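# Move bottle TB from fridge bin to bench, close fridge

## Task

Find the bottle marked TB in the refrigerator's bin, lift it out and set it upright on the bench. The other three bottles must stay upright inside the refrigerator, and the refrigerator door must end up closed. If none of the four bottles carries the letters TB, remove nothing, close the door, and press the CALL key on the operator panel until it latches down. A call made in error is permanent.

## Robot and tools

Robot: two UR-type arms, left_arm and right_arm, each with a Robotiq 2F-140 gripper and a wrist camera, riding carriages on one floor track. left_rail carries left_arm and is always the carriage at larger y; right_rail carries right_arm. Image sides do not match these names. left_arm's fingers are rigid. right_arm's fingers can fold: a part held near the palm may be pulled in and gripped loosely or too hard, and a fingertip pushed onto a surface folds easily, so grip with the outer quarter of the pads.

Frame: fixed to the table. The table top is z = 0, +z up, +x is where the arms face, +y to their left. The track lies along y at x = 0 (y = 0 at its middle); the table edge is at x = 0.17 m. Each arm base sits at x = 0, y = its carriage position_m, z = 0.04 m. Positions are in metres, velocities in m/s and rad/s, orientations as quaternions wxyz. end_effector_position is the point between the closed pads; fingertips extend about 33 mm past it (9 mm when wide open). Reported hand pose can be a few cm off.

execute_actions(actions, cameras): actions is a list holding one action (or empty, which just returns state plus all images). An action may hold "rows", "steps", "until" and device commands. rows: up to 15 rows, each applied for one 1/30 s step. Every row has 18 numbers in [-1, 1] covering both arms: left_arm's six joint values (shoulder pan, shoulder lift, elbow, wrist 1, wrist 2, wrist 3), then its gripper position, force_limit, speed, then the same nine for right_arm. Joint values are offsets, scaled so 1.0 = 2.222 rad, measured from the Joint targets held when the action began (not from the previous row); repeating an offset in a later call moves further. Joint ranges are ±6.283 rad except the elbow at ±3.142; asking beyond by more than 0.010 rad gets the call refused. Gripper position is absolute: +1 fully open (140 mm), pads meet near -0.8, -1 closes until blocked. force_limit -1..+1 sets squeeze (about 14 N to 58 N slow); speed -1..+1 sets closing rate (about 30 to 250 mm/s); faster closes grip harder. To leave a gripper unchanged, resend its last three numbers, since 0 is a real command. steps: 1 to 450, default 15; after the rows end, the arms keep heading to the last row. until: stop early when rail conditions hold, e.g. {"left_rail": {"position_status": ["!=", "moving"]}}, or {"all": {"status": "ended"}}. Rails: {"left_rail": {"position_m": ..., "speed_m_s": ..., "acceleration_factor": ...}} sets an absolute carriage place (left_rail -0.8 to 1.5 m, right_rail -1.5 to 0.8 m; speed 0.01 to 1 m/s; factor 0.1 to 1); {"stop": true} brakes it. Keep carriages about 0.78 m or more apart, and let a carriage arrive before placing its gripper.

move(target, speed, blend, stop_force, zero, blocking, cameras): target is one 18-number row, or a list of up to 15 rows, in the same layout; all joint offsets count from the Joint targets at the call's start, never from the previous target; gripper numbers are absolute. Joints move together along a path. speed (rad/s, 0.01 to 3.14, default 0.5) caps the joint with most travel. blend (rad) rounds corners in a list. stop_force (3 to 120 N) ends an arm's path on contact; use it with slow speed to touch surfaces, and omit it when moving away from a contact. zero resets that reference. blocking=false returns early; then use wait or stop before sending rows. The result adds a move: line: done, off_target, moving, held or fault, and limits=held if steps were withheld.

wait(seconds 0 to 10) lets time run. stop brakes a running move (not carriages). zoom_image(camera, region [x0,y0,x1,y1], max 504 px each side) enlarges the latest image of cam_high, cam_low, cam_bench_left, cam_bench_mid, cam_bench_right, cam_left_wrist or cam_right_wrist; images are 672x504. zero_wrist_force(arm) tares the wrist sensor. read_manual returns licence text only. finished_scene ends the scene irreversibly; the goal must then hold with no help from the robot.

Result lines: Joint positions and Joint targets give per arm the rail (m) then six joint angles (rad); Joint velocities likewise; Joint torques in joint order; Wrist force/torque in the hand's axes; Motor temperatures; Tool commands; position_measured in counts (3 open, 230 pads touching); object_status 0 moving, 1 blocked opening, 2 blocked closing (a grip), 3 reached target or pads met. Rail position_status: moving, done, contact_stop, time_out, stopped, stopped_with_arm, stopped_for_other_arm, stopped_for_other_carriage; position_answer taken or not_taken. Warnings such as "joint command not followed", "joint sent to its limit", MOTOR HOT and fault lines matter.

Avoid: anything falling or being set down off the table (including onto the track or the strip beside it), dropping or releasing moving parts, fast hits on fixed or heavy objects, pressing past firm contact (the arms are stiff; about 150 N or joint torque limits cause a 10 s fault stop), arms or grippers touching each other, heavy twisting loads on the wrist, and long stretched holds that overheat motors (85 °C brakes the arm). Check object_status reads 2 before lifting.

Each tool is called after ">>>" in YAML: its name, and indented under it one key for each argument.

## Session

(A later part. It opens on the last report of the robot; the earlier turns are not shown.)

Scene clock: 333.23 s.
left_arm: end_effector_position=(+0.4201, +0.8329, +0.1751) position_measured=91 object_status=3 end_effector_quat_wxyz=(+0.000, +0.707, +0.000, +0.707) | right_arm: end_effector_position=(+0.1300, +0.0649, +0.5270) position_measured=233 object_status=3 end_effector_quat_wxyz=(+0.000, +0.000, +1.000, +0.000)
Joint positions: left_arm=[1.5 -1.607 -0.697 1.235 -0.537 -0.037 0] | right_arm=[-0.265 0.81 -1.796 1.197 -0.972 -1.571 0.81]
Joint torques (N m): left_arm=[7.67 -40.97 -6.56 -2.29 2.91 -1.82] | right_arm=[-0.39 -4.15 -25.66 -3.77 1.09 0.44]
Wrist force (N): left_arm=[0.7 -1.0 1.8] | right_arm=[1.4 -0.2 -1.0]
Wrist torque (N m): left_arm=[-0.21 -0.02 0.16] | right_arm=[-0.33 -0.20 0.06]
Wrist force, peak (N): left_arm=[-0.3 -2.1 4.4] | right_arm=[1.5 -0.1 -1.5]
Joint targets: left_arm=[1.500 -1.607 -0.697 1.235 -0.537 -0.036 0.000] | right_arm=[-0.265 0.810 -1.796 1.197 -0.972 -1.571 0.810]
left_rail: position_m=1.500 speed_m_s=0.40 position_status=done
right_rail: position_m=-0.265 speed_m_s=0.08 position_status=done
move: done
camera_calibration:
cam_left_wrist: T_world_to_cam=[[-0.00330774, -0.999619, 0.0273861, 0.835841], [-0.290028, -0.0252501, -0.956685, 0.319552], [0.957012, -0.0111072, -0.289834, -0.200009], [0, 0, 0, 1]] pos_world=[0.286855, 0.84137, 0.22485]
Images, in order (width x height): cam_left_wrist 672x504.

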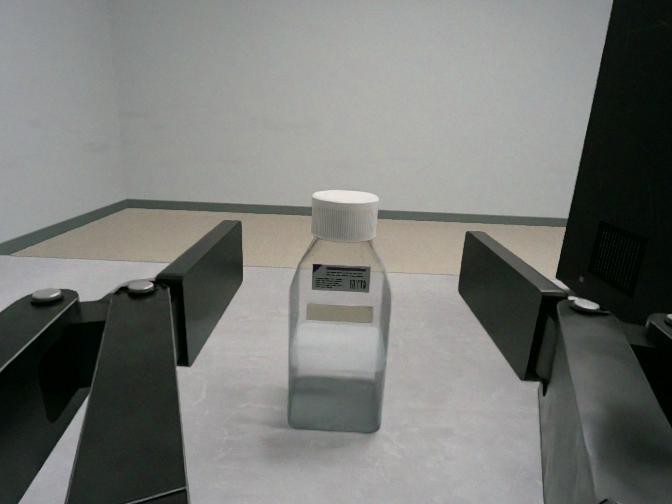

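>>> execute_actions:
  actions: []
  cameras: ["cam_low","cam_bench_left"]

>>> zoom_image:
  camera: "cam_low"
  region: [565, 320, 655, 400]

>>> zoom_image:
  camera: "cam_bench_left"
  region: [180, 330, 250, 400]

Scene clock: 337.17 s.
left_arm: end_effector_position=(+0.4203, +0.8329, +0.1750) position_measured=91 object_status=3 end_effector_quat_wxyz=(+0.000, +0.707, +0.000, +0.707) | right_arm: end_effector_position=(+0.1300, +0.0649, +0.5270) position_measured=233 object_status=3 end_effector_quat_wxyz=(+0.000, +0.000, +1.000, +0.000)
Joint positions: left_arm=[1.5 -1.607 -0.697 1.235 -0.537 -0.036 0] | right_arm=[-0.265 0.81 -1.796 1.197 -0.972 -1.571 0.81]
Joint velocities: within noise
Joint torques (N m): left_arm=[5.84 -40.43 -6.26 -2.29 2.98 -1.81] | right_arm=[-0.42 -4.4 -25.28 -3.74 1.2 0.49]
Motor temperatures (°C): left_arm=[34 28 34 32 36 35] | right_arm=[33 38 35 39 45 35]
Wrist force (N): left_arm=[0.6 -1.0 1.7] | right_arm=[1.4 -0.2 -1.1]
Wrist torque (N m): left_arm=[-0.22 0.01 0.15] | right_arm=[-0.33 -0.18 0.05]
Wrist force, peak (N): left_arm=[0.6 -1.3 1.9] | right_arm=[1.6 0.0 -1.3]
Joint targets: left_arm=[1.500 -1.607 -0.697 1.235 -0.537 -0.036 0.000] | right_arm=[-0.265 0.810 -1.796 1.197 -0.972 -1.571 0.810]
Tool commands: left_gripper/position=+0.3 left_gripper/force_limit=+0.0 left_gripper/speed=-0.5 right_gripper/position=-1.0 right_gripper/force_limit=-1.0 right_gripper/speed=+0.0
left_rail: position_m=1.500 speed_m_s=0.40 position_status=done
right_rail: position_m=-0.265 speed_m_s=0.08 position_status=done
Images, in order (width x height): cam_low 672x504, cam_bench_left 672x504.

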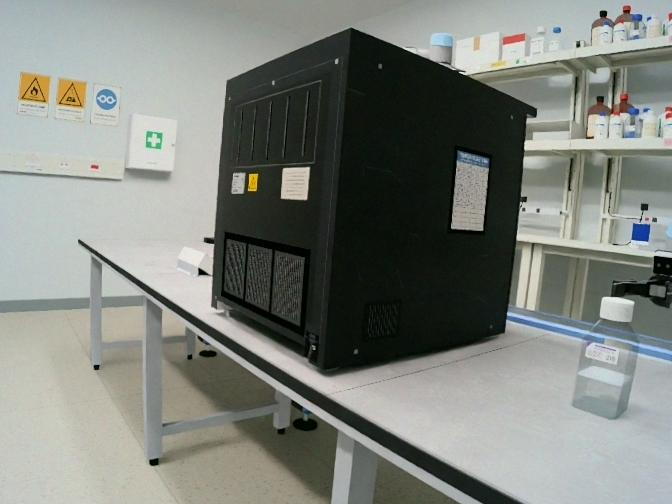

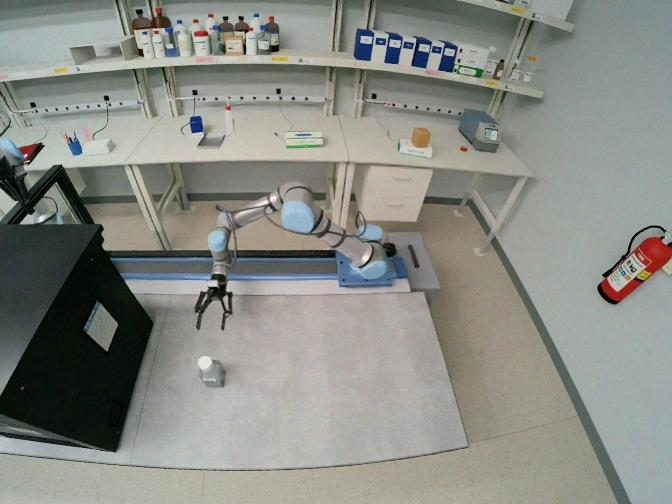

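Scaled by 5.600 from the camera's 672x504 image, which has a finer 960x720 frame.

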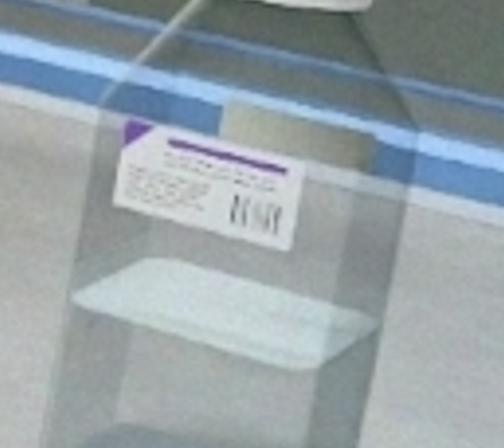

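Scaled by 7.200 from the camera's 672x504 image, which has a finer 960x720 frame.

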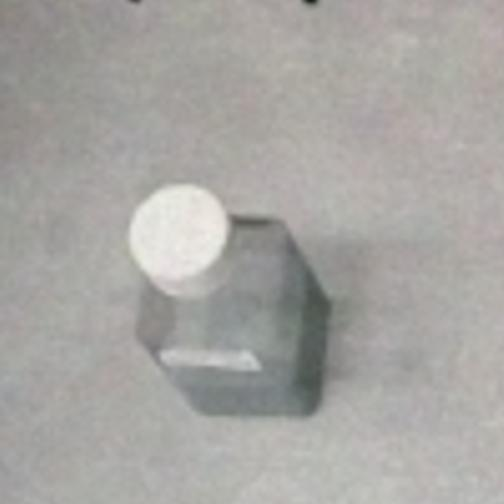

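>>> move:
  target: [0.0860,0.0351,-0.0671,0.0311,0.0855,0,0.3,0,-0.5,0,0,0,0,0,0,-1,-1,0]
  speed: 0.15
  stop_force: 5

>>> execute_actions:
  actions:
    - {"rows":[[0,0,0,0,0,0,-1,0,-1,0,0,0,0,0,0,-1,-1,0]],"steps":75}

>>> move:
  target:
    - [0,-0.0369,-0.0248,0.0622,0,0,-1,0,-1,0,0,0,0,0,0,-1,-1,0]
    - [0.2496,-0.0230,-0.0511,0.0746,0.5642,0,-1,0,-1,0,0,0,0,0,0,-1,-1,0]
  speed: [0.1,0.5]
  blend: 0.02
  cameras: ["cam_low","cam_left_wrist"]

Scene clock: 341.63 s.
left_arm: end_effector_position=(+0.5503, +0.8326, +0.1734) position_measured=91 object_status=3 end_effector_quat_wxyz=(+0.000, +0.707, +0.001, +0.707) | right_arm: end_effector_position=(+0.1300, +0.0649, +0.5270) position_measured=233 object_status=3 end_effector_quat_wxyz=(+0.000, +0.000, +1.000, +0.000)
Joint positions: left_arm=[1.5 -1.416 -0.619 1.085 -0.468 0.154 0] | right_arm=[-0.265 0.81 -1.796 1.197 -0.972 -1.571 0.81]
Joint torques (N m): left_arm=[6.42 -43.81 -36.87 1.95 2.97 -1.81] | right_arm=[-0.97 -4.67 -24.49 -3.67 1.21 0.48]
Wrist force (N): left_arm=[0.6 -1.1 1.4] | right_arm=[1.3 -0.1 -1.0]
Wrist torque (N m): left_arm=[-0.34 -0.06 0.21] | right_arm=[-0.31 -0.17 0.05]
Wrist force, peak (N): left_arm=[0.4 -1.7 3.0] | right_arm=[1.6 -0.2 -1.4]
Joint targets: left_arm=[1.500 -1.416 -0.619 1.085 -0.468 0.154 0.000] | right_arm=[-0.265 0.810 -1.796 1.197 -0.972 -1.571 0.810]
left_rail: position_m=1.500 speed_m_s=0.40 position_status=done
right_rail: position_m=-0.265 speed_m_s=0.08 position_status=done
move: done

Scene clock: 344.33 s.
left_arm: end_effector_position=(+0.5503, +0.8327, +0.1734) position_measured=161 object_status=2 end_effector_quat_wxyz=(+0.000, +0.707, +0.001, +0.707) | right_arm: end_effector_position=(+0.1300, +0.0649, +0.5270) position_measured=233 object_status=3 end_effector_quat_wxyz=(+0.000, +0.000, +1.000, +0.000)
Joint positions: left_arm=[1.5 -1.416 -0.619 1.085 -0.468 0.154 0] | right_arm=[-0.265 0.81 -1.796 1.197 -0.972 -1.571 0.81]
Joint torques (N m): left_arm=[1.9 -47.48 -36.78 0.49 3.01 -1.81] | right_arm=[-1.14 -4.76 -24.36 -3.65 1.15 0.46]
Wrist force (N): left_arm=[1.4 -2.1 0.9] | right_arm=[1.3 -0.2 -1.3]
Wrist torque (N m): left_arm=[-0.32 -0.09 0.23] | right_arm=[-0.32 -0.19 0.06]
Wrist force, peak (N): left_arm=[1.5 -2.0 1.0] | right_arm=[1.5 0.0 -1.5]
Joint targets: left_arm=[1.500 -1.416 -0.619 1.085 -0.468 0.154 0.000] | right_arm=[-0.265 0.810 -1.796 1.197 -0.972 -1.571 0.810]
left_rail: position_m=1.500 speed_m_s=0.40 position_status=done
right_rail: position_m=-0.265 speed_m_s=0.08 position_status=done

Scene clock: 348.87 s.
left_arm: end_effector_position=(+0.8005, +0.8500, +0.2507) position_measured=161 object_status=2 end_effector_quat_wxyz=(+0.242, +0.664, -0.241, +0.665) | right_arm: end_effector_position=(+0.1300, +0.0649, +0.5270) position_measured=233 object_status=3 end_effector_quat_wxyz=(+0.000, +0.000, +1.000, +0.000)
Joint positions: left_arm=[1.5 -0.861 -0.67 0.972 -0.303 1.407 0] | right_arm=[-0.265 0.81 -1.796 1.197 -0.972 -1.571 0.81]
Joint torques (N m): left_arm=[6.93 -49.08 -42.92 -1.14 2.93 -1.82] | right_arm=[-1.68 -4.65 -24.38 -3.54 1.28 0.44]
Wrist force (N): left_arm=[-4.5 -0.9 1.7] | right_arm=[1.4 -0.3 -1.1]
Wrist torque (N m): left_arm=[-0.15 0.19 0.15] | right_arm=[-0.34 -0.19 0.05]
Wrist force, peak (N): left_arm=[-5.5 -1.2 1.6] | right_arm=[1.6 0.0 -1.4]
Joint targets: left_arm=[1.500 -0.861 -0.670 0.972 -0.303 1.407 0.000] | right_arm=[-0.265 0.810 -1.796 1.197 -0.972 -1.571 0.810]
left_rail: position_m=1.500 speed_m_s=0.40 position_status=done
right_rail: position_m=-0.265 speed_m_s=0.08 position_status=done
move: done
camera_calibration:
cam_left_wrist: T_world_to_cam=[[-0.644835, -0.763829, 0.0274336, 1.16518], [-0.237736, 0.166329, -0.956983, 0.298014], [0.726409, -0.623618, -0.288845, 0.163144], [0, 0, 0, 1]] pos_world=[0.703689, 0.942171, 0.300353]
Images, in order (width x height): cam_low 672x504, cam_left_wrist 672x504.

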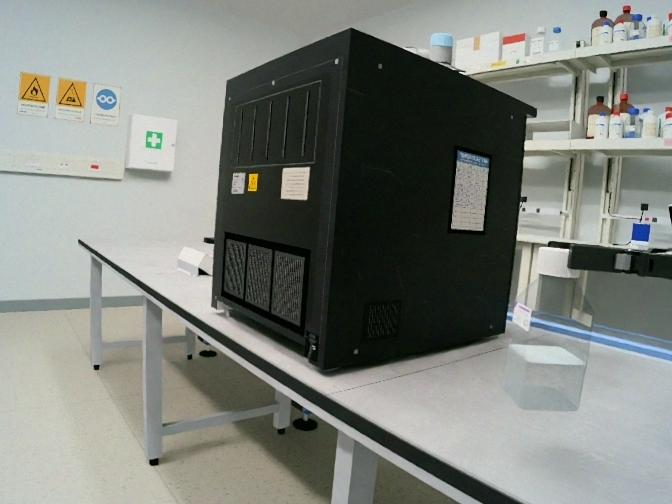

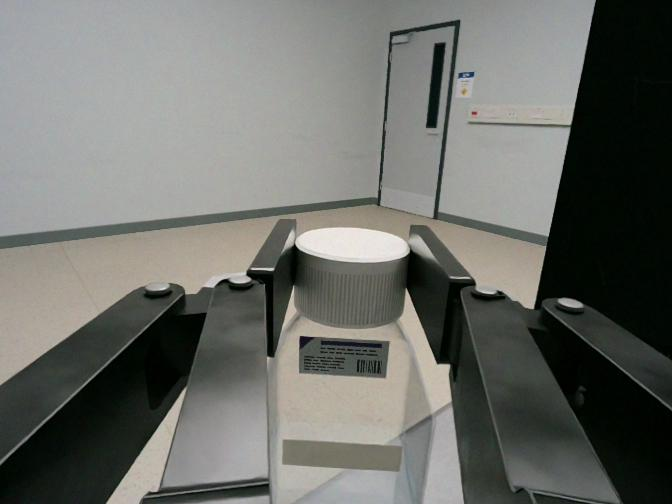

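>>> zoom_image:
  camera: "cam_low"
  region: [490, 280, 610, 420]

>>> zoom_image:
  camera: "cam_left_wrist"
  region: [250, 310, 450, 504]

Scaled by 3.600 from the camera's 672x504 image, which has a finer 960x720 frame.

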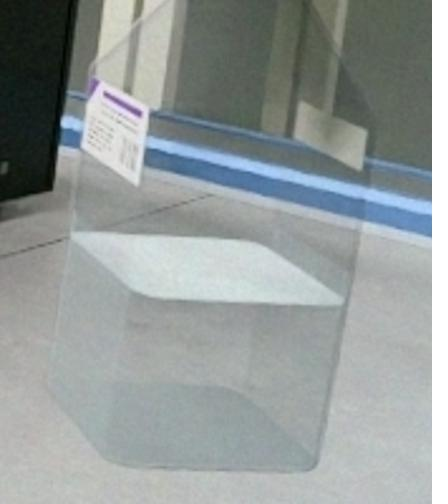

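Scaled by 2.520 from the camera's 672x504 image, which has a finer 960x720 frame.

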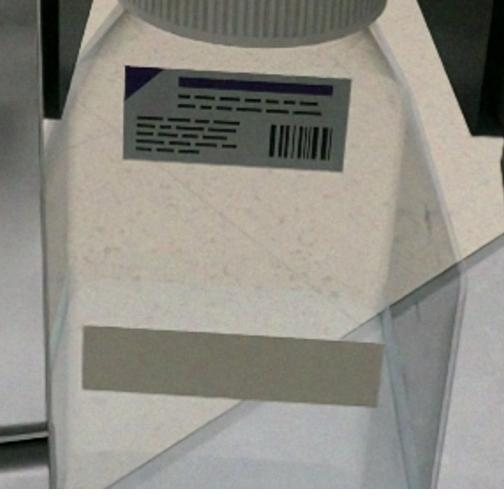

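>>> move:
  target: [-0.5437,-0.0567,-0.0261,0.0828,-0.8574,0,-1,0,-1,0,0,0,0,0,0,-1,-1,0]
  speed: 0.6

>>> execute_actions:
  actions:
    - {"left_rail":{"position_m":0.9,"speed_m_s":0.35,"acceleration_factor":0.5},"steps":150,"until":{"left_rail":{"position_status":["!=","moving"]}}}
  cameras: ["cam_left_wrist"]

Scene clock: 356.53 s.
left_arm: end_effector_position=(+0.0999, +0.8328, +0.3605) position_measured=161 object_status=2 end_effector_quat_wxyz=(+0.001, +0.707, +0.000, +0.707) | right_arm: end_effector_position=(+0.1300, +0.0649, +0.5270) position_measured=233 object_status=3 end_effector_quat_wxyz=(+0.000, +0.000, +1.000, +0.000)
Joint positions: left_arm=[1.5 -2.069 -0.796 0.914 -0.119 -0.498 0] | right_arm=[-0.265 0.81 -1.796 1.197 -0.972 -1.571 0.81]
Joint torques (N m): left_arm=[-7.88 -64.53 -37.59 3.92 -2.81 -1.85] | right_arm=[-2.04 -5.37 -24.32 -3.43 1.29 0.4]
Wrist force (N): left_arm=[-4.1 -0.9 1.8] | right_arm=[1.2 -0.1 -1.4]
Wrist torque (N m): left_arm=[-0.24 0.02 0.18] | right_arm=[-0.31 -0.15 0.05]
Wrist force, peak (N): left_arm=[-4.6 -4.5 1.5] | right_arm=[1.5 -0.2 -1.5]
Joint targets: left_arm=[1.500 -2.069 -0.796 0.914 -0.119 -0.498 0.000] | right_arm=[-0.265 0.810 -1.796 1.197 -0.972 -1.571 0.810]
left_rail: position_m=1.500 speed_m_s=0.40 position_status=done
right_rail: position_m=-0.265 speed_m_s=0.08 position_status=done
move: done

Scene clock: 359.63 s.
left_arm: end_effector_position=(+0.0998, +0.2329, +0.3605) position_measured=161 object_status=2 end_effector_quat_wxyz=(+0.001, +0.707, +0.000, +0.707) | right_arm: end_effector_position=(+0.1300, +0.0649, +0.5270) position_measured=233 object_status=3 end_effector_quat_wxyz=(+0.000, +0.000, +1.000, +0.000)
Joint positions: left_arm=[0.9 -2.069 -0.796 0.914 -0.119 -0.498 0] | right_arm=[-0.265 0.81 -1.796 1.197 -0.972 -1.571 0.81]
Joint torques (N m): left_arm=[-5.98 -54.47 -31.6 1.3 -2.42 -1.78] | right_arm=[-1.93 -5.86 -23.89 -3.45 1.21 0.44]
Wrist force (N): left_arm=[-4.1 -0.9 1.8] | right_arm=[1.4 -0.1 -1.2]
Wrist torque (N m): left_arm=[-0.25 0.00 0.18] | right_arm=[-0.30 -0.19 0.05]
Wrist force, peak (N): left_arm=[-4.3 -1.6 2.0] | right_arm=[1.6 -0.1 -1.4]
Joint targets: left_arm=[0.900 -2.069 -0.796 0.914 -0.119 -0.498 0.000] | right_arm=[-0.265 0.810 -1.796 1.197 -0.972 -1.571 0.810]
Tool commands: left_gripper/position=-1.0 left_gripper/force_limit=+0.0 left_gripper/speed=-1.0 right_gripper/position=-1.0 right_gripper/force_limit=-1.0 right_gripper/speed=+0.0
left_rail: position_m=0.900 speed_m_s=0.35 position_status=done
right_rail: position_m=-0.265 speed_m_s=0.08 position_status=done
camera_calibration:
cam_left_wrist: T_world_to_cam=[[-0.00419662, -0.999594, 0.0281877, 0.229664], [-0.290568, -0.0257528, -0.956508, 0.388906], [0.956845, -0.0122046, -0.290342, 0.154061], [0, 0, 0, 1]] pos_world=[-0.0334452, 0.241467, 0.410248]
Images, in order (width x height): cam_left_wrist 672x504.

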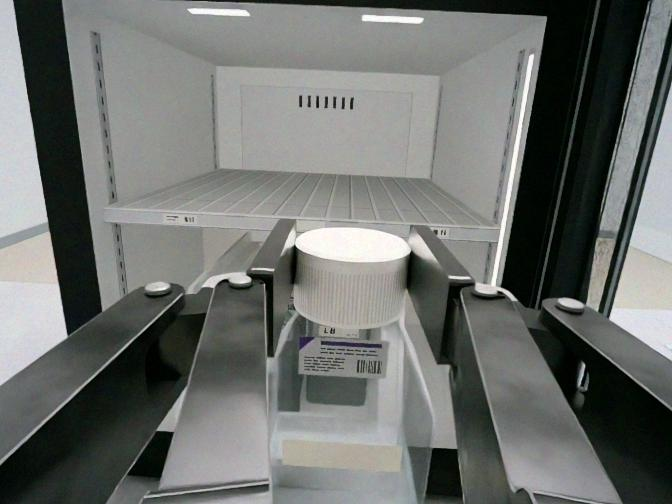

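>>> move:
  target:
    - [0.1161,-0.0390,0.0770,-0.0379,0.1161,0,-1,0,-1,0,0,0,0,0,0,-1,-1,0]
    - [0.1208,-0.0111,0.1291,-0.1179,0.1208,0,-1,0,-1,0,0,0,0,0,0,-1,-1,0]
    - [0.1410,-0.0048,0.1363,-0.1314,0.1410,0,-1,0,-1,0,0,0,0,0,0,-1,-1,0]
  speed: [0.2,0.1,0.03]
  blend: 0.01
  stop_force: 6
  cameras: ["cam_left_wrist"]

Scene clock: 369.43 s.
left_arm: end_effector_position=(+0.3147, +0.2325, +0.2571) position_measured=161 object_status=2 end_effector_quat_wxyz=(+0.001, +0.707, +0.000, +0.707) | right_arm: end_effector_position=(+0.1300, +0.0649, +0.5270) position_measured=233 object_status=3 end_effector_quat_wxyz=(+0.000, +0.000, +1.000, +0.000)
Joint positions: left_arm=[0.9 -1.767 -0.81 1.213 -0.403 -0.195 0] | right_arm=[-0.265 0.81 -1.796 1.197 -0.972 -1.571 0.81]
Joint torques (N m): left_arm=[-9.89 -56 -33.75 2.15 -2.86 -1.76] | right_arm=[-2.92 -5.76 -22.86 -3.45 1.3 0.3]
Wrist force (N): left_arm=[10.9 -0.2 4.0] | right_arm=[1.6 -0.1 -1.0]
Wrist torque (N m): left_arm=[-0.22 -0.09 0.13] | right_arm=[-0.30 -0.19 0.06]
Wrist force, peak (N): left_arm=[20.9 0.2 5.6] | right_arm=[1.6 -0.1 -1.5]
Joint targets: left_arm=[0.900 -1.767 -0.810 1.213 -0.403 -0.195 0.000] | right_arm=[-0.265 0.810 -1.796 1.197 -0.972 -1.571 0.810]
left_rail: position_m=0.900 speed_m_s=0.35 position_status=done
right_rail: position_m=-0.265 speed_m_s=0.08 position_status=done
move: contact (left_arm); path passed 2 of 3 targets; left_arm: the shoulder pan is farthest, 0.011 rad from its target
camera_calibration:
cam_left_wrist: T_world_to_cam=[[-0.00420558, -0.999594, 0.0281861, 0.233083], [-0.290266, -0.0257525, -0.9566, 0.352381], [0.956937, -0.0122045, -0.290039, -0.081605], [0, 0, 0, 1]] pos_world=[0.181355, 0.241067, 0.306849]
Images, in order (width x height): cam_left_wrist 672x504.

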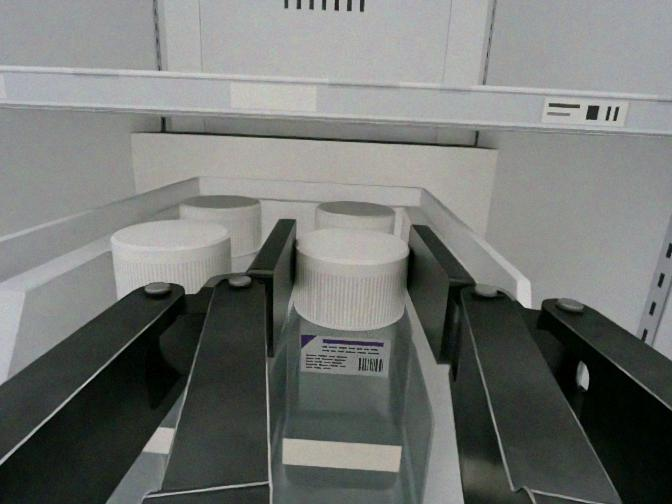

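>>> execute_actions:
  actions:
    - {"rows":[[0,0,0,0,0,0,-0.078,0,-0.6,0,0,0,0,0,0,-1,-1,0]],"steps":30}

>>> move:
  target: [-0.063,-0.0014,-0.0140,0.0153,-0.0635,0,-0.078,0,-0.6,0,0,0,0,0,0,-1,-1,0]
  speed: 0.2
  cameras: ["cam_left_wrist"]

>>> zoom_image:
  camera: "cam_left_wrist"
  region: [180, 200, 440, 420]

Scene clock: 372.17 s.
left_arm: end_effector_position=(+0.3146, +0.2325, +0.2571) position_measured=138 object_status=3 end_effector_quat_wxyz=(+0.001, +0.707, +0.000, +0.707) | right_arm: end_effector_position=(+0.1300, +0.0649, +0.5270) position_measured=233 object_status=3 end_effector_quat_wxyz=(+0.000, +0.000, +1.000, +0.000)
Joint positions: left_arm=[0.9 -1.767 -0.81 1.213 -0.403 -0.195 0] | right_arm=[-0.265 0.81 -1.796 1.197 -0.972 -1.571 0.81]
Joint torques (N m): left_arm=[-0.79 -56.52 -32.91 2.17 -1.48 -1.91] | right_arm=[-3.26 -6.2 -23.61 -3.28 1.3 0.35]
Wrist force (N): left_arm=[0.5 -1.1 1.4] | right_arm=[1.4 -0.2 -1.5]
Wrist torque (N m): left_arm=[-0.23 -0.02 0.17] | right_arm=[-0.32 -0.17 0.06]
Wrist force, peak (N): left_arm=[11.0 -0.2 4.1] | right_arm=[1.6 -0.1 -1.4]
Joint targets: left_arm=[0.900 -1.767 -0.810 1.213 -0.403 -0.195 0.000] | right_arm=[-0.265 0.810 -1.796 1.197 -0.972 -1.571 0.810]
left_rail: position_m=0.900 speed_m_s=0.35 position_status=done
right_rail: position_m=-0.265 speed_m_s=0.08 position_status=done

Scene clock: 373.43 s.
left_arm: end_effector_position=(+0.2204, +0.2350, +0.2703) position_measured=138 object_status=3 end_effector_quat_wxyz=(+0.000, +0.707, +0.001, +0.707) | right_arm: end_effector_position=(+0.1300, +0.0649, +0.5270) position_measured=233 object_status=3 end_effector_quat_wxyz=(+0.000, +0.000, +1.000, +0.000)
Joint positions: left_arm=[0.9 -1.906 -0.814 1.182 -0.369 -0.336 0] | right_arm=[-0.265 0.81 -1.796 1.197 -0.972 -1.571 0.81]
Joint torques (N m): left_arm=[-9.32 -61.87 -35.72 3.07 -2.57 -1.86] | right_arm=[-2.68 -6.25 -23.28 -3.32 1.27 0.24]
Wrist force (N): left_arm=[0.3 -1.1 1.7] | right_arm=[1.4 -0.3 -1.2]
Wrist torque (N m): left_arm=[-0.26 0.00 0.22] | right_arm=[-0.33 -0.18 0.05]
Wrist force, peak (N): left_arm=[-0.1 -1.2 2.9] | right_arm=[1.7 0.0 -1.4]
Joint targets: left_arm=[0.900 -1.907 -0.814 1.182 -0.369 -0.336 0.000] | right_arm=[-0.265 0.810 -1.796 1.197 -0.972 -1.571 0.810]
left_rail: position_m=0.900 speed_m_s=0.35 position_status=done
right_rail: position_m=-0.265 speed_m_s=0.08 position_status=done
move: done
camera_calibration:
cam_left_wrist: T_world_to_cam=[[-0.00309668, -0.999593, 0.0283699, 0.23456], [-0.290423, -0.0262483, -0.956538, 0.337812], [0.956893, -0.0112014, -0.290223, 0.0123112], [0, 0, 0, 1]] pos_world=[0.0870542, 0.243469, 0.320049]
Images, in order (width x height): cam_left_wrist 672x504.

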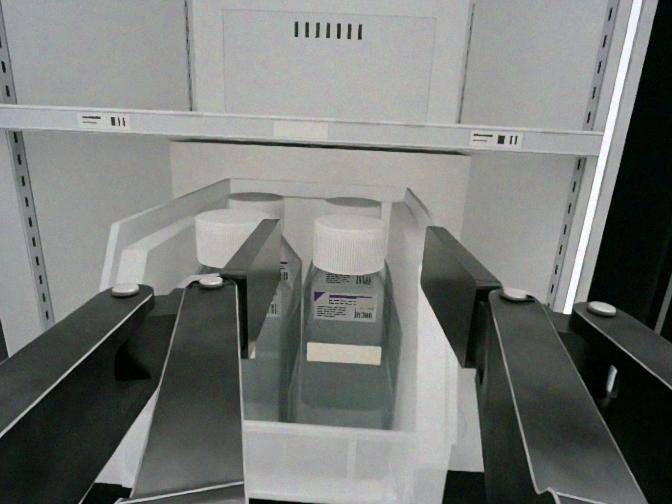

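Scaled by 1.938 from the camera's 672x504 image, which has a finer 960x720 frame.

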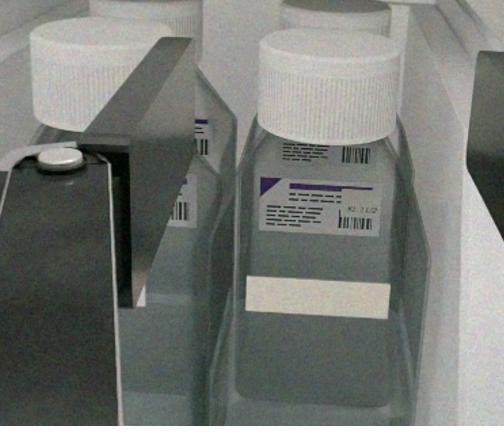

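>>> zoom_image:
  camera: "cam_left_wrist"
  region: [300, 260, 400, 370]

Scaled by 4.582 from the camera's 672x504 image, which has a finer 960x720 frame.

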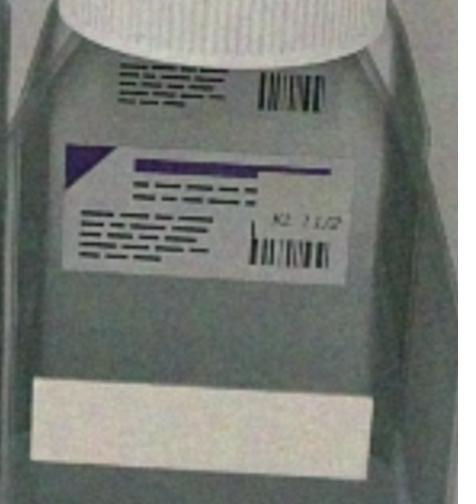

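>>> move:
  target: [-0.0251,0.0359,0.0932,-0.1291,-0.0251,0,-1,0,0,0,0,0,0,0,0,-1,-1,0]
  speed: 0.3
  cameras: ["cam_left_wrist"]

Scene clock: 377.13 s.
left_arm: end_effector_position=(+0.1952, +0.2699, +0.1485) position_measured=233 object_status=3 end_effector_quat_wxyz=(+0.000, +0.707, +0.001, +0.707) | right_arm: end_effector_position=(+0.1300, +0.0649, +0.5270) position_measured=233 object_status=3 end_effector_quat_wxyz=(+0.000, +0.000, +1.000, +0.000)
Joint positions: left_arm=[0.9 -1.962 -0.734 1.389 -0.656 -0.392 0] | right_arm=[-0.265 0.81 -1.796 1.197 -0.972 -1.571 0.81]
Joint torques (N m): left_arm=[-8.97 -36.39 -3.98 -1.35 -2.7 -1.96] | right_arm=[-3.01 -6.29 -22.52 -3.28 1.18 0.34]
Wrist force (N): left_arm=[0.1 -1.2 1.6] | right_arm=[1.4 -0.3 -1.5]
Wrist torque (N m): left_arm=[-0.28 0.08 0.15] | right_arm=[-0.33 -0.18 0.05]
Wrist force, peak (N): left_arm=[2.3 -0.9 1.9] | right_arm=[1.6 -0.2 -1.4]
Joint targets: left_arm=[0.900 -1.962 -0.734 1.389 -0.656 -0.392 0.000] | right_arm=[-0.265 0.810 -1.796 1.197 -0.972 -1.571 0.810]
left_rail: position_m=0.900 speed_m_s=0.35 position_status=done
right_rail: position_m=-0.265 speed_m_s=0.08 position_status=done
move: done
camera_calibration:
cam_left_wrist: T_world_to_cam=[[-0.00309376, -0.999593, 0.0283697, 0.272823], [-0.290543, -0.0262475, -0.956502, 0.214903], [0.956857, -0.0112018, -0.290343, 0.00149274], [0, 0, 0, 1]] pos_world=[0.0618541, 0.278369, 0.198248]
Images, in order (width x height): cam_left_wrist 672x504.

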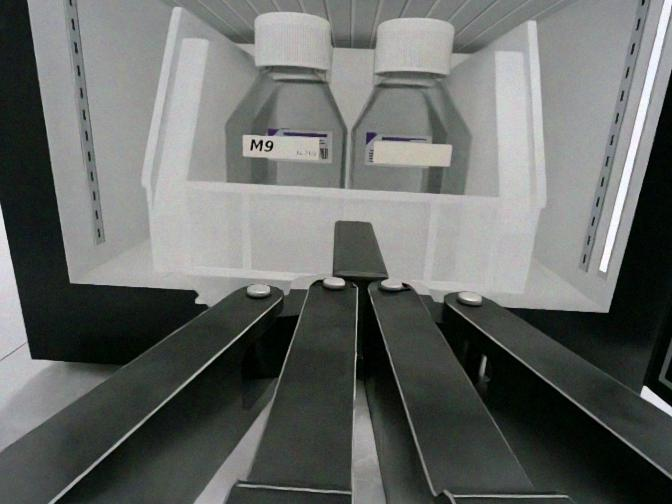

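>>> zoom_image:
  camera: "cam_left_wrist"
  region: [220, 90, 490, 210]

>>> zoom_image:
  camera: "cam_left_wrist"
  region: [340, 110, 480, 200]

Scaled by 1.867 from the camera's 672x504 image, which has a finer 960x720 frame.

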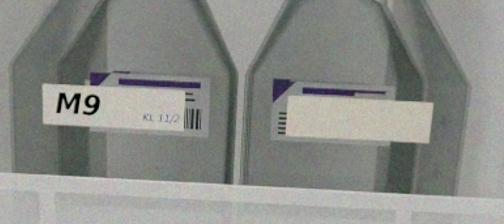

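Scaled by 3.600 from the camera's 672x504 image, which has a finer 960x720 frame.

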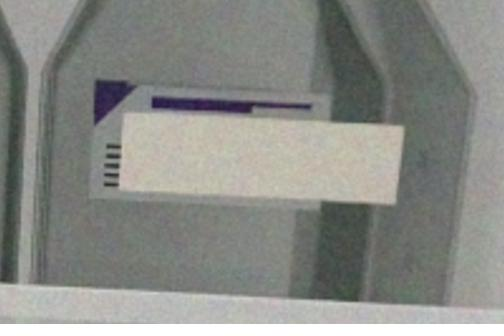

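>>> move:
  target: [0.0732,-0.0091,0.0183,-0.0092,0.0732,0,-1,0,0,0,0,0,0,0,0,-1,-1,0]
  speed: 0.08
  stop_force: 30
  cameras: ["cam_left_wrist"]

Scene clock: 382.30 s.
left_arm: end_effector_position=(+0.3012, +0.2700, +0.1484) position_measured=233 object_status=3 end_effector_quat_wxyz=(+0.000, +0.707, +0.001, +0.707) | right_arm: end_effector_position=(+0.1300, +0.0649, +0.5270) position_measured=233 object_status=3 end_effector_quat_wxyz=(+0.000, +0.000, +1.000, +0.000)
Joint positions: left_arm=[0.9 -1.8 -0.754 1.43 -0.677 -0.229 0] | right_arm=[-0.265 0.81 -1.796 1.197 -0.972 -1.571 0.81]
Joint torques (N m): left_arm=[10.56 -61.15 -2.8 -1.62 2.84 -2.1] | right_arm=[-3.2 -6.71 -23 -3.32 1.25 0.25]
Wrist force (N): left_arm=[-2.5 -0.4 -4.7] | right_arm=[0.7 -0.2 -1.5]
Wrist torque (N m): left_arm=[-0.23 0.13 0.16] | right_arm=[-0.32 -0.13 0.05]
Wrist force, peak (N): left_arm=[0.3 -1.2 -8.4] | right_arm=[1.6 -0.3 -1.4]
Joint targets: left_arm=[0.900 -1.800 -0.754 1.430 -0.677 -0.229 0.000] | right_arm=[-0.265 0.810 -1.796 1.197 -0.972 -1.571 0.810]
left_rail: position_m=0.900 speed_m_s=0.35 position_status=done
right_rail: position_m=-0.265 speed_m_s=0.08 position_status=done
move: done
camera_calibration:
cam_left_wrist: T_world_to_cam=[[-0.00309894, -0.999593, 0.0283717, 0.273254], [-0.290332, -0.0262504, -0.956566, 0.245586], [0.956921, -0.0112015, -0.290132, -0.100015], [0, 0, 0, 1]] pos_world=[0.167854, 0.278469, 0.198149]
Images, in order (width x height): cam_left_wrist 672x504.

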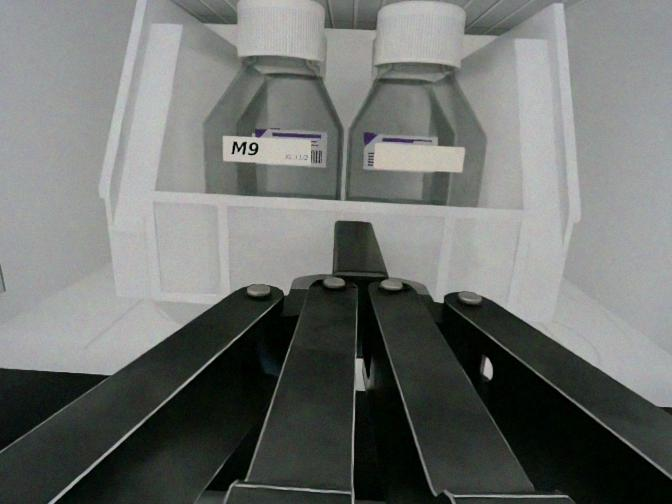

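>>> move:
  target: [-0.0732,0.0091,-0.0183,0.0092,-0.0732,0,-1,0,0,0,0,0,0,0,0,-1,-1,0]
  speed: 0.3

>>> execute_actions:
  actions:
    - {"left_rail":{"position_m":1.35,"speed_m_s":0.5},"steps":150,"until":{"left_rail":{"position_status":["!=","moving"]}}}
  cameras: ["cam_right_wrist","cam_bench_mid","cam_bench_right"]

>>> zoom_image:
  camera: "cam_bench_mid"
  region: [30, 405, 150, 480]

>>> zoom_image:
  camera: "cam_bench_right"
  region: [490, 300, 590, 360]

Scene clock: 386.17 s.
left_arm: end_effector_position=(+0.1953, +0.2700, +0.1483) position_measured=233 object_status=3 end_effector_quat_wxyz=(+0.000, +0.707, +0.001, +0.707) | right_arm: end_effector_position=(+0.1300, +0.0649, +0.5270) position_measured=233 object_status=3 end_effector_quat_wxyz=(+0.000, +0.000, +1.000, +0.000)
Joint positions: left_arm=[0.9 -1.962 -0.734 1.389 -0.656 -0.392 0] | right_arm=[-0.265 0.81 -1.796 1.197 -0.972 -1.571 0.81]
Joint torques (N m): left_arm=[-9.08 -37.51 -32.54 3.2 -2.64 -1.96] | right_arm=[-3.61 -6.16 -22.56 -3.23 1.16 0.27]
Wrist force (N): left_arm=[0.1 -0.9 1.8] | right_arm=[1.4 -0.1 -1.2]
Wrist torque (N m): left_arm=[-0.23 0.09 0.15] | right_arm=[-0.30 -0.18 0.05]
Wrist force, peak (N): left_arm=[-2.7 -0.6 -4.7] | right_arm=[1.5 -0.2 -1.5]
Joint targets: left_arm=[0.900 -1.962 -0.734 1.389 -0.656 -0.392 0.000] | right_arm=[-0.265 0.810 -1.796 1.197 -0.972 -1.571 0.810]
left_rail: position_m=0.900 speed_m_s=0.35 position_status=done
right_rail: position_m=-0.265 speed_m_s=0.08 position_status=done
move: done

Scene clock: 388.83 s.
left_arm: end_effector_position=(+0.1951, +0.7199, +0.1483) position_measured=233 object_status=3 end_effector_quat_wxyz=(+0.000, +0.707, +0.001, +0.707) | right_arm: end_effector_position=(+0.1300, +0.0649, +0.5270) position_measured=233 object_status=3 end_effector_quat_wxyz=(+0.000, +0.000, +1.000, +0.000)
Joint positions: left_arm=[1.35 -1.962 -0.734 1.389 -0.656 -0.392 0] | right_arm=[-0.265 0.81 -1.796 1.197 -0.972 -1.571 0.81]
Joint torques (N m): left_arm=[-6.27 -39.77 -20.9 2.46 -1.33 -1.96] | right_arm=[-3.92 -5.73 -22.77 -3.28 1.12 0.19]
Wrist force (N): left_arm=[0.1 -1.0 1.8] | right_arm=[1.2 -0.1 -1.3]
Wrist torque (N m): left_arm=[-0.26 0.08 0.14] | right_arm=[-0.31 -0.15 0.05]
Wrist force, peak (N): left_arm=[0.0 -1.6 2.0] | right_arm=[1.6 -0.2 -1.4]
Joint targets: left_arm=[1.350 -1.962 -0.734 1.389 -0.656 -0.392 0.000] | right_arm=[-0.265 0.810 -1.796 1.197 -0.972 -1.571 0.810]
Tool commands: left_gripper/position=-1.0 left_gripper/force_limit=+0.0 left_gripper/speed=+0.0 right_gripper/position=-1.0 right_gripper/force_limit=-1.0 right_gripper/speed=+0.0
left_rail: position_m=1.350 speed_m_s=0.50 position_status=done
right_rail: position_m=-0.265 speed_m_s=0.08 position_status=done
camera_calibration:
cam_right_wrist: T_world_to_cam=[[0.0360307, 0.998256, 0.0467705, -0.0931367], [0.955626, -0.0481087, 0.290629, -0.256598], [0.292372, 0.0342235, -0.955692, 0.606688], [0, 0, 0, 1]] pos_world=[0.0711882, 0.0598667, 0.658738]
Images, in order (width x height): cam_bench_mid 672x504, cam_bench_right 672x504, cam_right_wrist 672x504.

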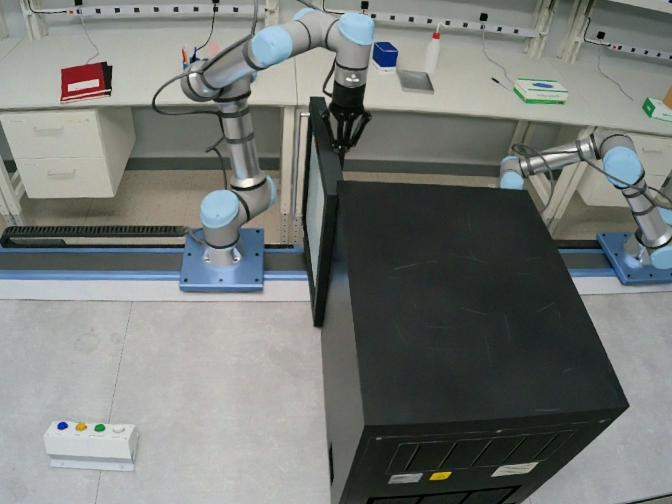

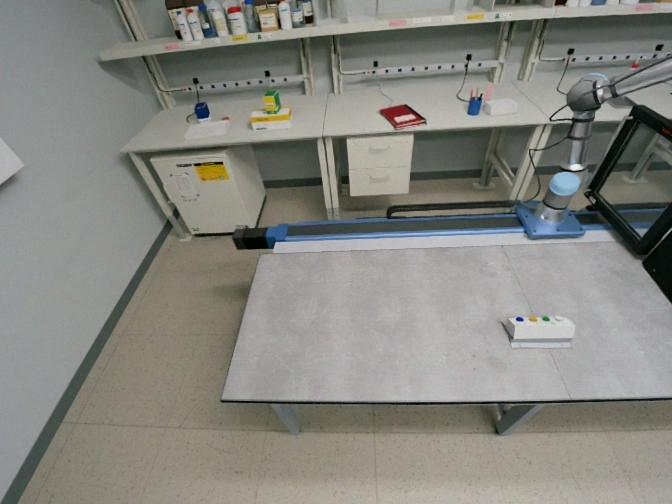

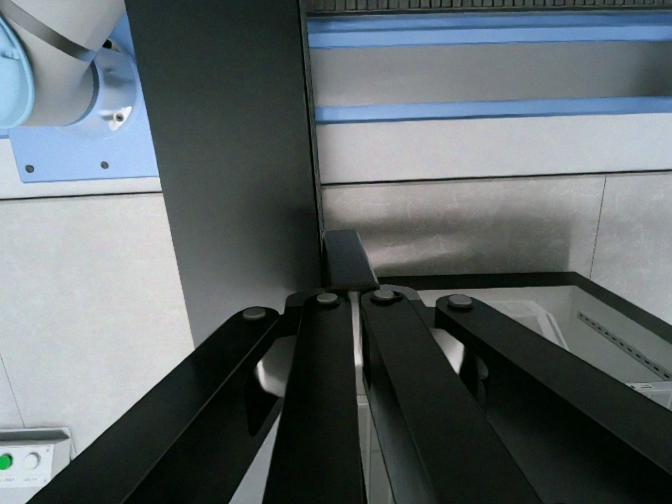

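Scaled by 4.200 from the camera's 672x504 image, which has a finer 960x720 frame.

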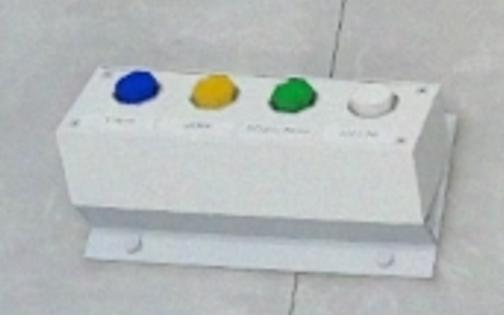

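Scaled by 5.040 from the camera's 672x504 image, which has a finer 960x720 frame.

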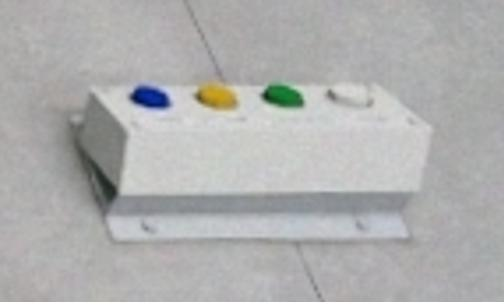

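>>> execute_actions:
  actions:
    - {"right_rail":{"position_m":-0.182,"speed_m_s":0.12},"steps":90,"until":{"right_rail":{"position_status":["!=","moving"]}}}

>>> move:
  target: [0,0,0,0,0,0,-1,0,0,0.0075,0.1080,-0.0927,-0.0153,0,0.0075,-1,-1,0]
  speed: 0.12

>>> execute_actions:
  actions:
    - {"right_rail":{"position_m":-0.09,"speed_m_s":0.08},"steps":90,"until":{"right_rail":{"position_status":["!=","moving"]}}}
  cameras: ["cam_right_wrist"]

>>> move:
  target: [0,0,0,0,0,0,-1,0,0,0,0.0815,-0.2219,0.1404,0,0,-1,-1,0]
  speed: 0.3

>>> wait:
  seconds: 1.5
  cameras: ["cam_right_wrist","cam_low","cam_bench_mid"]

Scene clock: 392.23 s.
left_arm: end_effector_position=(+0.1951, +0.7199, +0.1483) position_measured=233 object_status=3 end_effector_quat_wxyz=(+0.000, +0.707, +0.001, +0.707) | right_arm: end_effector_position=(+0.1300, +0.1479, +0.5270) position_measured=233 object_status=3 end_effector_quat_wxyz=(+0.000, +0.000, +1.000, +0.000)
Joint positions: left_arm=[1.35 -1.962 -0.734 1.389 -0.656 -0.392 0] | right_arm=[-0.182 0.81 -1.796 1.197 -0.972 -1.571 0.81]
Joint torques (N m): left_arm=[-2.78 -42.18 -6.83 1.71 1.54 -2.06] | right_arm=[-3.89 -6.08 -22.34 -3.26 1.12 0.19]
Wrist force (N): left_arm=[0.0 -1.0 1.5] | right_arm=[0.6 -1.5 -1.1]
Wrist torque (N m): left_arm=[-0.24 0.11 0.15] | right_arm=[-0.30 -0.12 0.06]
Wrist force, peak (N): left_arm=[0.1 -1.2 1.9] | right_arm=[0.9 -2.7 -1.1]
Joint targets: left_arm=[1.350 -1.962 -0.734 1.389 -0.656 -0.392 0.000] | right_arm=[-0.182 0.810 -1.796 1.197 -0.972 -1.571 0.810]
Tool commands: left_gripper/position=-1.0 left_gripper/force_limit=+0.0 left_gripper/speed=+0.0 right_gripper/position=-1.0 right_gripper/force_limit=-1.0 right_gripper/speed=+0.0
left_rail: position_m=1.350 speed_m_s=0.50 position_status=done
right_rail: position_m=-0.182 speed_m_s=0.12 position_status=done

Scene clock: 394.73 s.
left_arm: end_effector_position=(+0.1951, +0.7199, +0.1483) position_measured=233 object_status=3 end_effector_quat_wxyz=(+0.000, +0.707, +0.001, +0.707) | right_arm: end_effector_position=(+0.1979, +0.2298, +0.5266) position_measured=233 object_status=3 end_effector_quat_wxyz=(+0.000, +0.000, +1.000, +0.000)
Joint positions: left_arm=[1.35 -1.962 -0.734 1.389 -0.656 -0.392 0] | right_arm=[-0.182 0.827 -1.557 0.991 -1.006 -1.571 0.827]
Joint torques (N m): left_arm=[-0.21 -43.41 -5.33 1 3.01 -2.19] | right_arm=[9.52 -10.44 -32.27 -4.03 3.44 1.4]
Wrist force (N): left_arm=[0.1 -1.1 1.7] | right_arm=[-3.9 -2.1 -4.7]
Wrist torque (N m): left_arm=[-0.27 0.08 0.15] | right_arm=[-0.57 -0.09 -0.03]
Wrist force, peak (N): left_arm=[0.2 -1.1 2.0] | right_arm=[-17.5 34.6 14.4]
Joint targets: left_arm=[1.350 -1.962 -0.734 1.389 -0.656 -0.392 0.000] | right_arm=[-0.182 0.827 -1.556 0.991 -1.006 -1.571 0.827]
left_rail: position_m=1.350 speed_m_s=0.50 position_status=done
right_rail: position_m=-0.182 speed_m_s=0.12 position_status=done
move: done

Scene clock: 396.30 s.
left_arm: end_effector_position=(+0.1951, +0.7199, +0.1483) position_measured=233 object_status=3 end_effector_quat_wxyz=(+0.000, +0.707, +0.001, +0.707) | right_arm: end_effector_position=(+0.1980, +0.3219, +0.5266) position_measured=233 object_status=3 end_effector_quat_wxyz=(+0.000, +0.000, +1.000, +0.000)
Joint positions: left_arm=[1.35 -1.962 -0.734 1.389 -0.656 -0.392 0] | right_arm=[-0.09 0.827 -1.556 0.991 -1.006 -1.571 0.827]
Joint torques (N m): left_arm=[1.2 -44.79 -5.64 0.48 2.95 -2.14] | right_arm=[1.84 -17.21 -29.62 -2.13 -0.85 1.57]
Wrist force (N): left_arm=[0.0 -1.0 1.7] | right_arm=[-3.1 -3.0 -4.4]
Wrist torque (N m): left_arm=[-0.25 0.10 0.15] | right_arm=[-0.51 -0.07 -0.04]
Wrist force, peak (N): left_arm=[0.0 -1.2 1.9] | right_arm=[-4.5 -2.1 -4.4]
Joint targets: left_arm=[1.350 -1.962 -0.734 1.389 -0.656 -0.392 0.000] | right_arm=[-0.090 0.827 -1.556 0.991 -1.006 -1.571 0.827]
Tool commands: left_gripper/position=-1.0 left_gripper/force_limit=+0.0 left_gripper/speed=+0.0 right_gripper/position=-1.0 right_gripper/force_limit=-1.0 right_gripper/speed=+0.0
left_rail: position_m=1.350 speed_m_s=0.50 position_status=done
right_rail: position_m=-0.090 speed_m_s=0.08 position_status=done
camera_calibration:
cam_right_wrist: T_world_to_cam=[[0.036001, 0.998252, 0.0468657, -0.352177], [0.955627, -0.0481079, 0.290625, -0.309097], [0.292371, 0.0343234, -0.955689, 0.577596], [0, 0, 0, 1]] pos_world=[0.139188, 0.316867, 0.658338]
Images, in order (width x height): cam_right_wrist 672x504.

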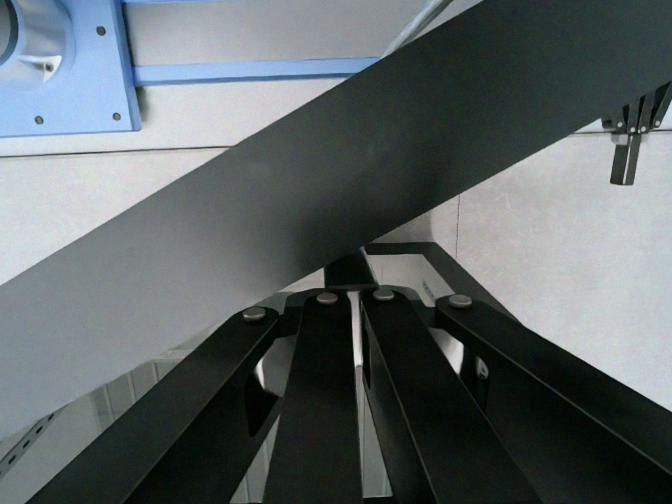

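Scene clock: 398.57 s.
left_arm: end_effector_position=(+0.1951, +0.7199, +0.1483) position_measured=233 object_status=3 end_effector_quat_wxyz=(+0.000, +0.707, +0.001, +0.707) | right_arm: end_effector_position=(+0.1953, +0.3189, +0.6100) position_measured=233 object_status=3 end_effector_quat_wxyz=(+0.000, +0.000, +1.000, +0.000)
Joint positions: left_arm=[1.35 -1.962 -0.734 1.389 -0.656 -0.392 0] | right_arm=[-0.09 0.827 -1.375 0.498 -0.694 -1.571 0.827]
Joint torques (N m): left_arm=[3.4 -46.26 -5.7 -0.2 3.02 -2.2] | right_arm=[-5.75 -16.87 -25.14 -0.03 1.17 1.28]
Wrist force (N): left_arm=[0.0 -0.9 1.6] | right_arm=[1.2 -2.6 -4.3]
Wrist torque (N m): left_arm=[-0.24 0.10 0.15] | right_arm=[-0.51 -0.21 -0.01]
Wrist force, peak (N): left_arm=[0.0 -1.2 1.9] | right_arm=[-3.1 -3.0 -4.2]
Joint targets: left_arm=[1.350 -1.962 -0.734 1.389 -0.656 -0.392 0.000] | right_arm=[-0.090 0.827 -1.375 0.498 -0.694 -1.571 0.827]
left_rail: position_m=1.350 speed_m_s=0.50 position_status=done
right_rail: position_m=-0.090 speed_m_s=0.08 position_status=done
move: done

Scene clock: 400.07 s.
left_arm: end_effector_position=(+0.1951, +0.7199, +0.1483) position_measured=233 object_status=3 end_effector_quat_wxyz=(+0.000, +0.707, +0.001, +0.707) | right_arm: end_effector_position=(+0.1952, +0.3189, +0.6100) position_measured=233 object_status=3 end_effector_quat_wxyz=(+0.000, +0.000, +1.000, +0.000)
Joint positions: left_arm=[1.35 -1.962 -0.734 1.389 -0.656 -0.392 0] | right_arm=[-0.09 0.827 -1.375 0.498 -0.694 -1.571 0.827]
Joint torques (N m): left_arm=[5.22 -46.78 -5.73 -0.59 2.97 -2.08] | right_arm=[-6.15 -16.42 -26.44 0.24 2.42 0.98]
Wrist force (N): left_arm=[0.0 -0.9 1.8] | right_arm=[0.8 -2.6 -4.2]
Wrist torque (N m): left_arm=[-0.23 0.09 0.15] | right_arm=[-0.52 -0.14 -0.01]
Wrist force, peak (N): left_arm=[0.1 -1.1 1.9] | right_arm=[1.0 -2.7 -4.4]
Joint targets: left_arm=[1.350 -1.962 -0.734 1.389 -0.656 -0.392 0.000] | right_arm=[-0.090 0.827 -1.375 0.498 -0.694 -1.571 0.827]
Tool commands: left_gripper/position=-1.0 left_gripper/force_limit=+0.0 left_gripper/speed=+0.0 right_gripper/position=-1.0 right_gripper/force_limit=-1.0 right_gripper/speed=+0.0
left_rail: position_m=1.350 speed_m_s=0.50 position_status=done
right_rail: position_m=-0.090 speed_m_s=0.08 position_status=done
wait: 1.50 s
camera_calibration:
cam_right_wrist: T_world_to_cam=[[0.0360307, 0.998256, 0.0467705, -0.352928], [0.955626, -0.0481087, 0.290629, -0.330903], [0.292372, 0.0342235, -0.955692, 0.658226], [0, 0, 0, 1]] pos_world=[0.136488, 0.313867, 0.741738]
Images, in order (width x height): cam_low 672x504, cam_bench_mid 672x504, cam_right_wrist 672x504.

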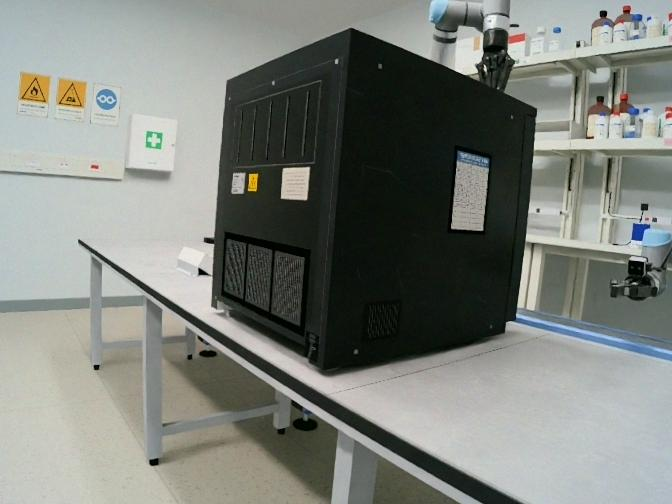

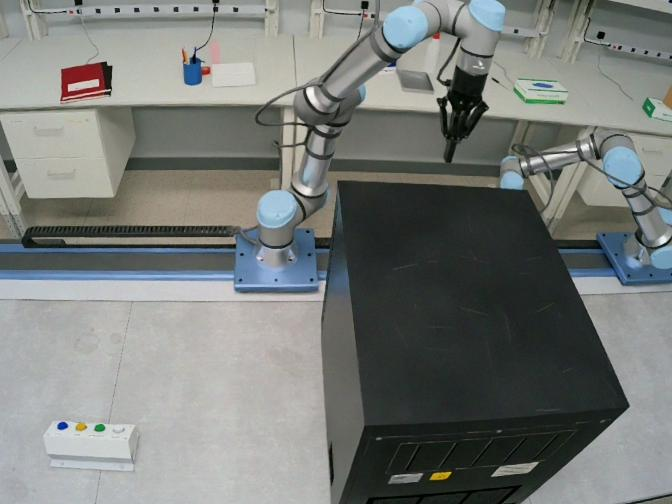

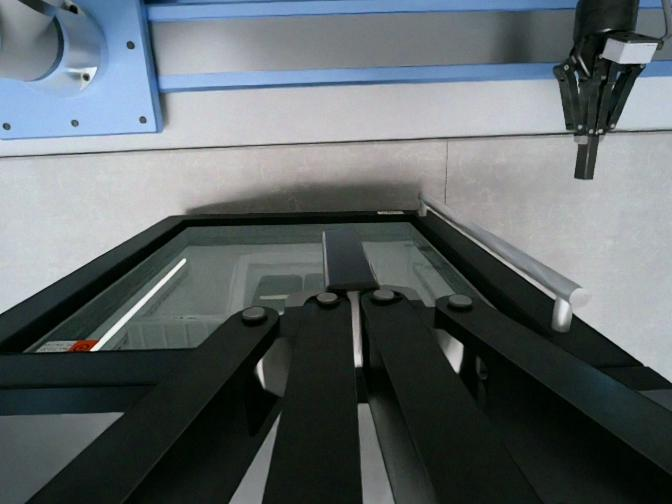

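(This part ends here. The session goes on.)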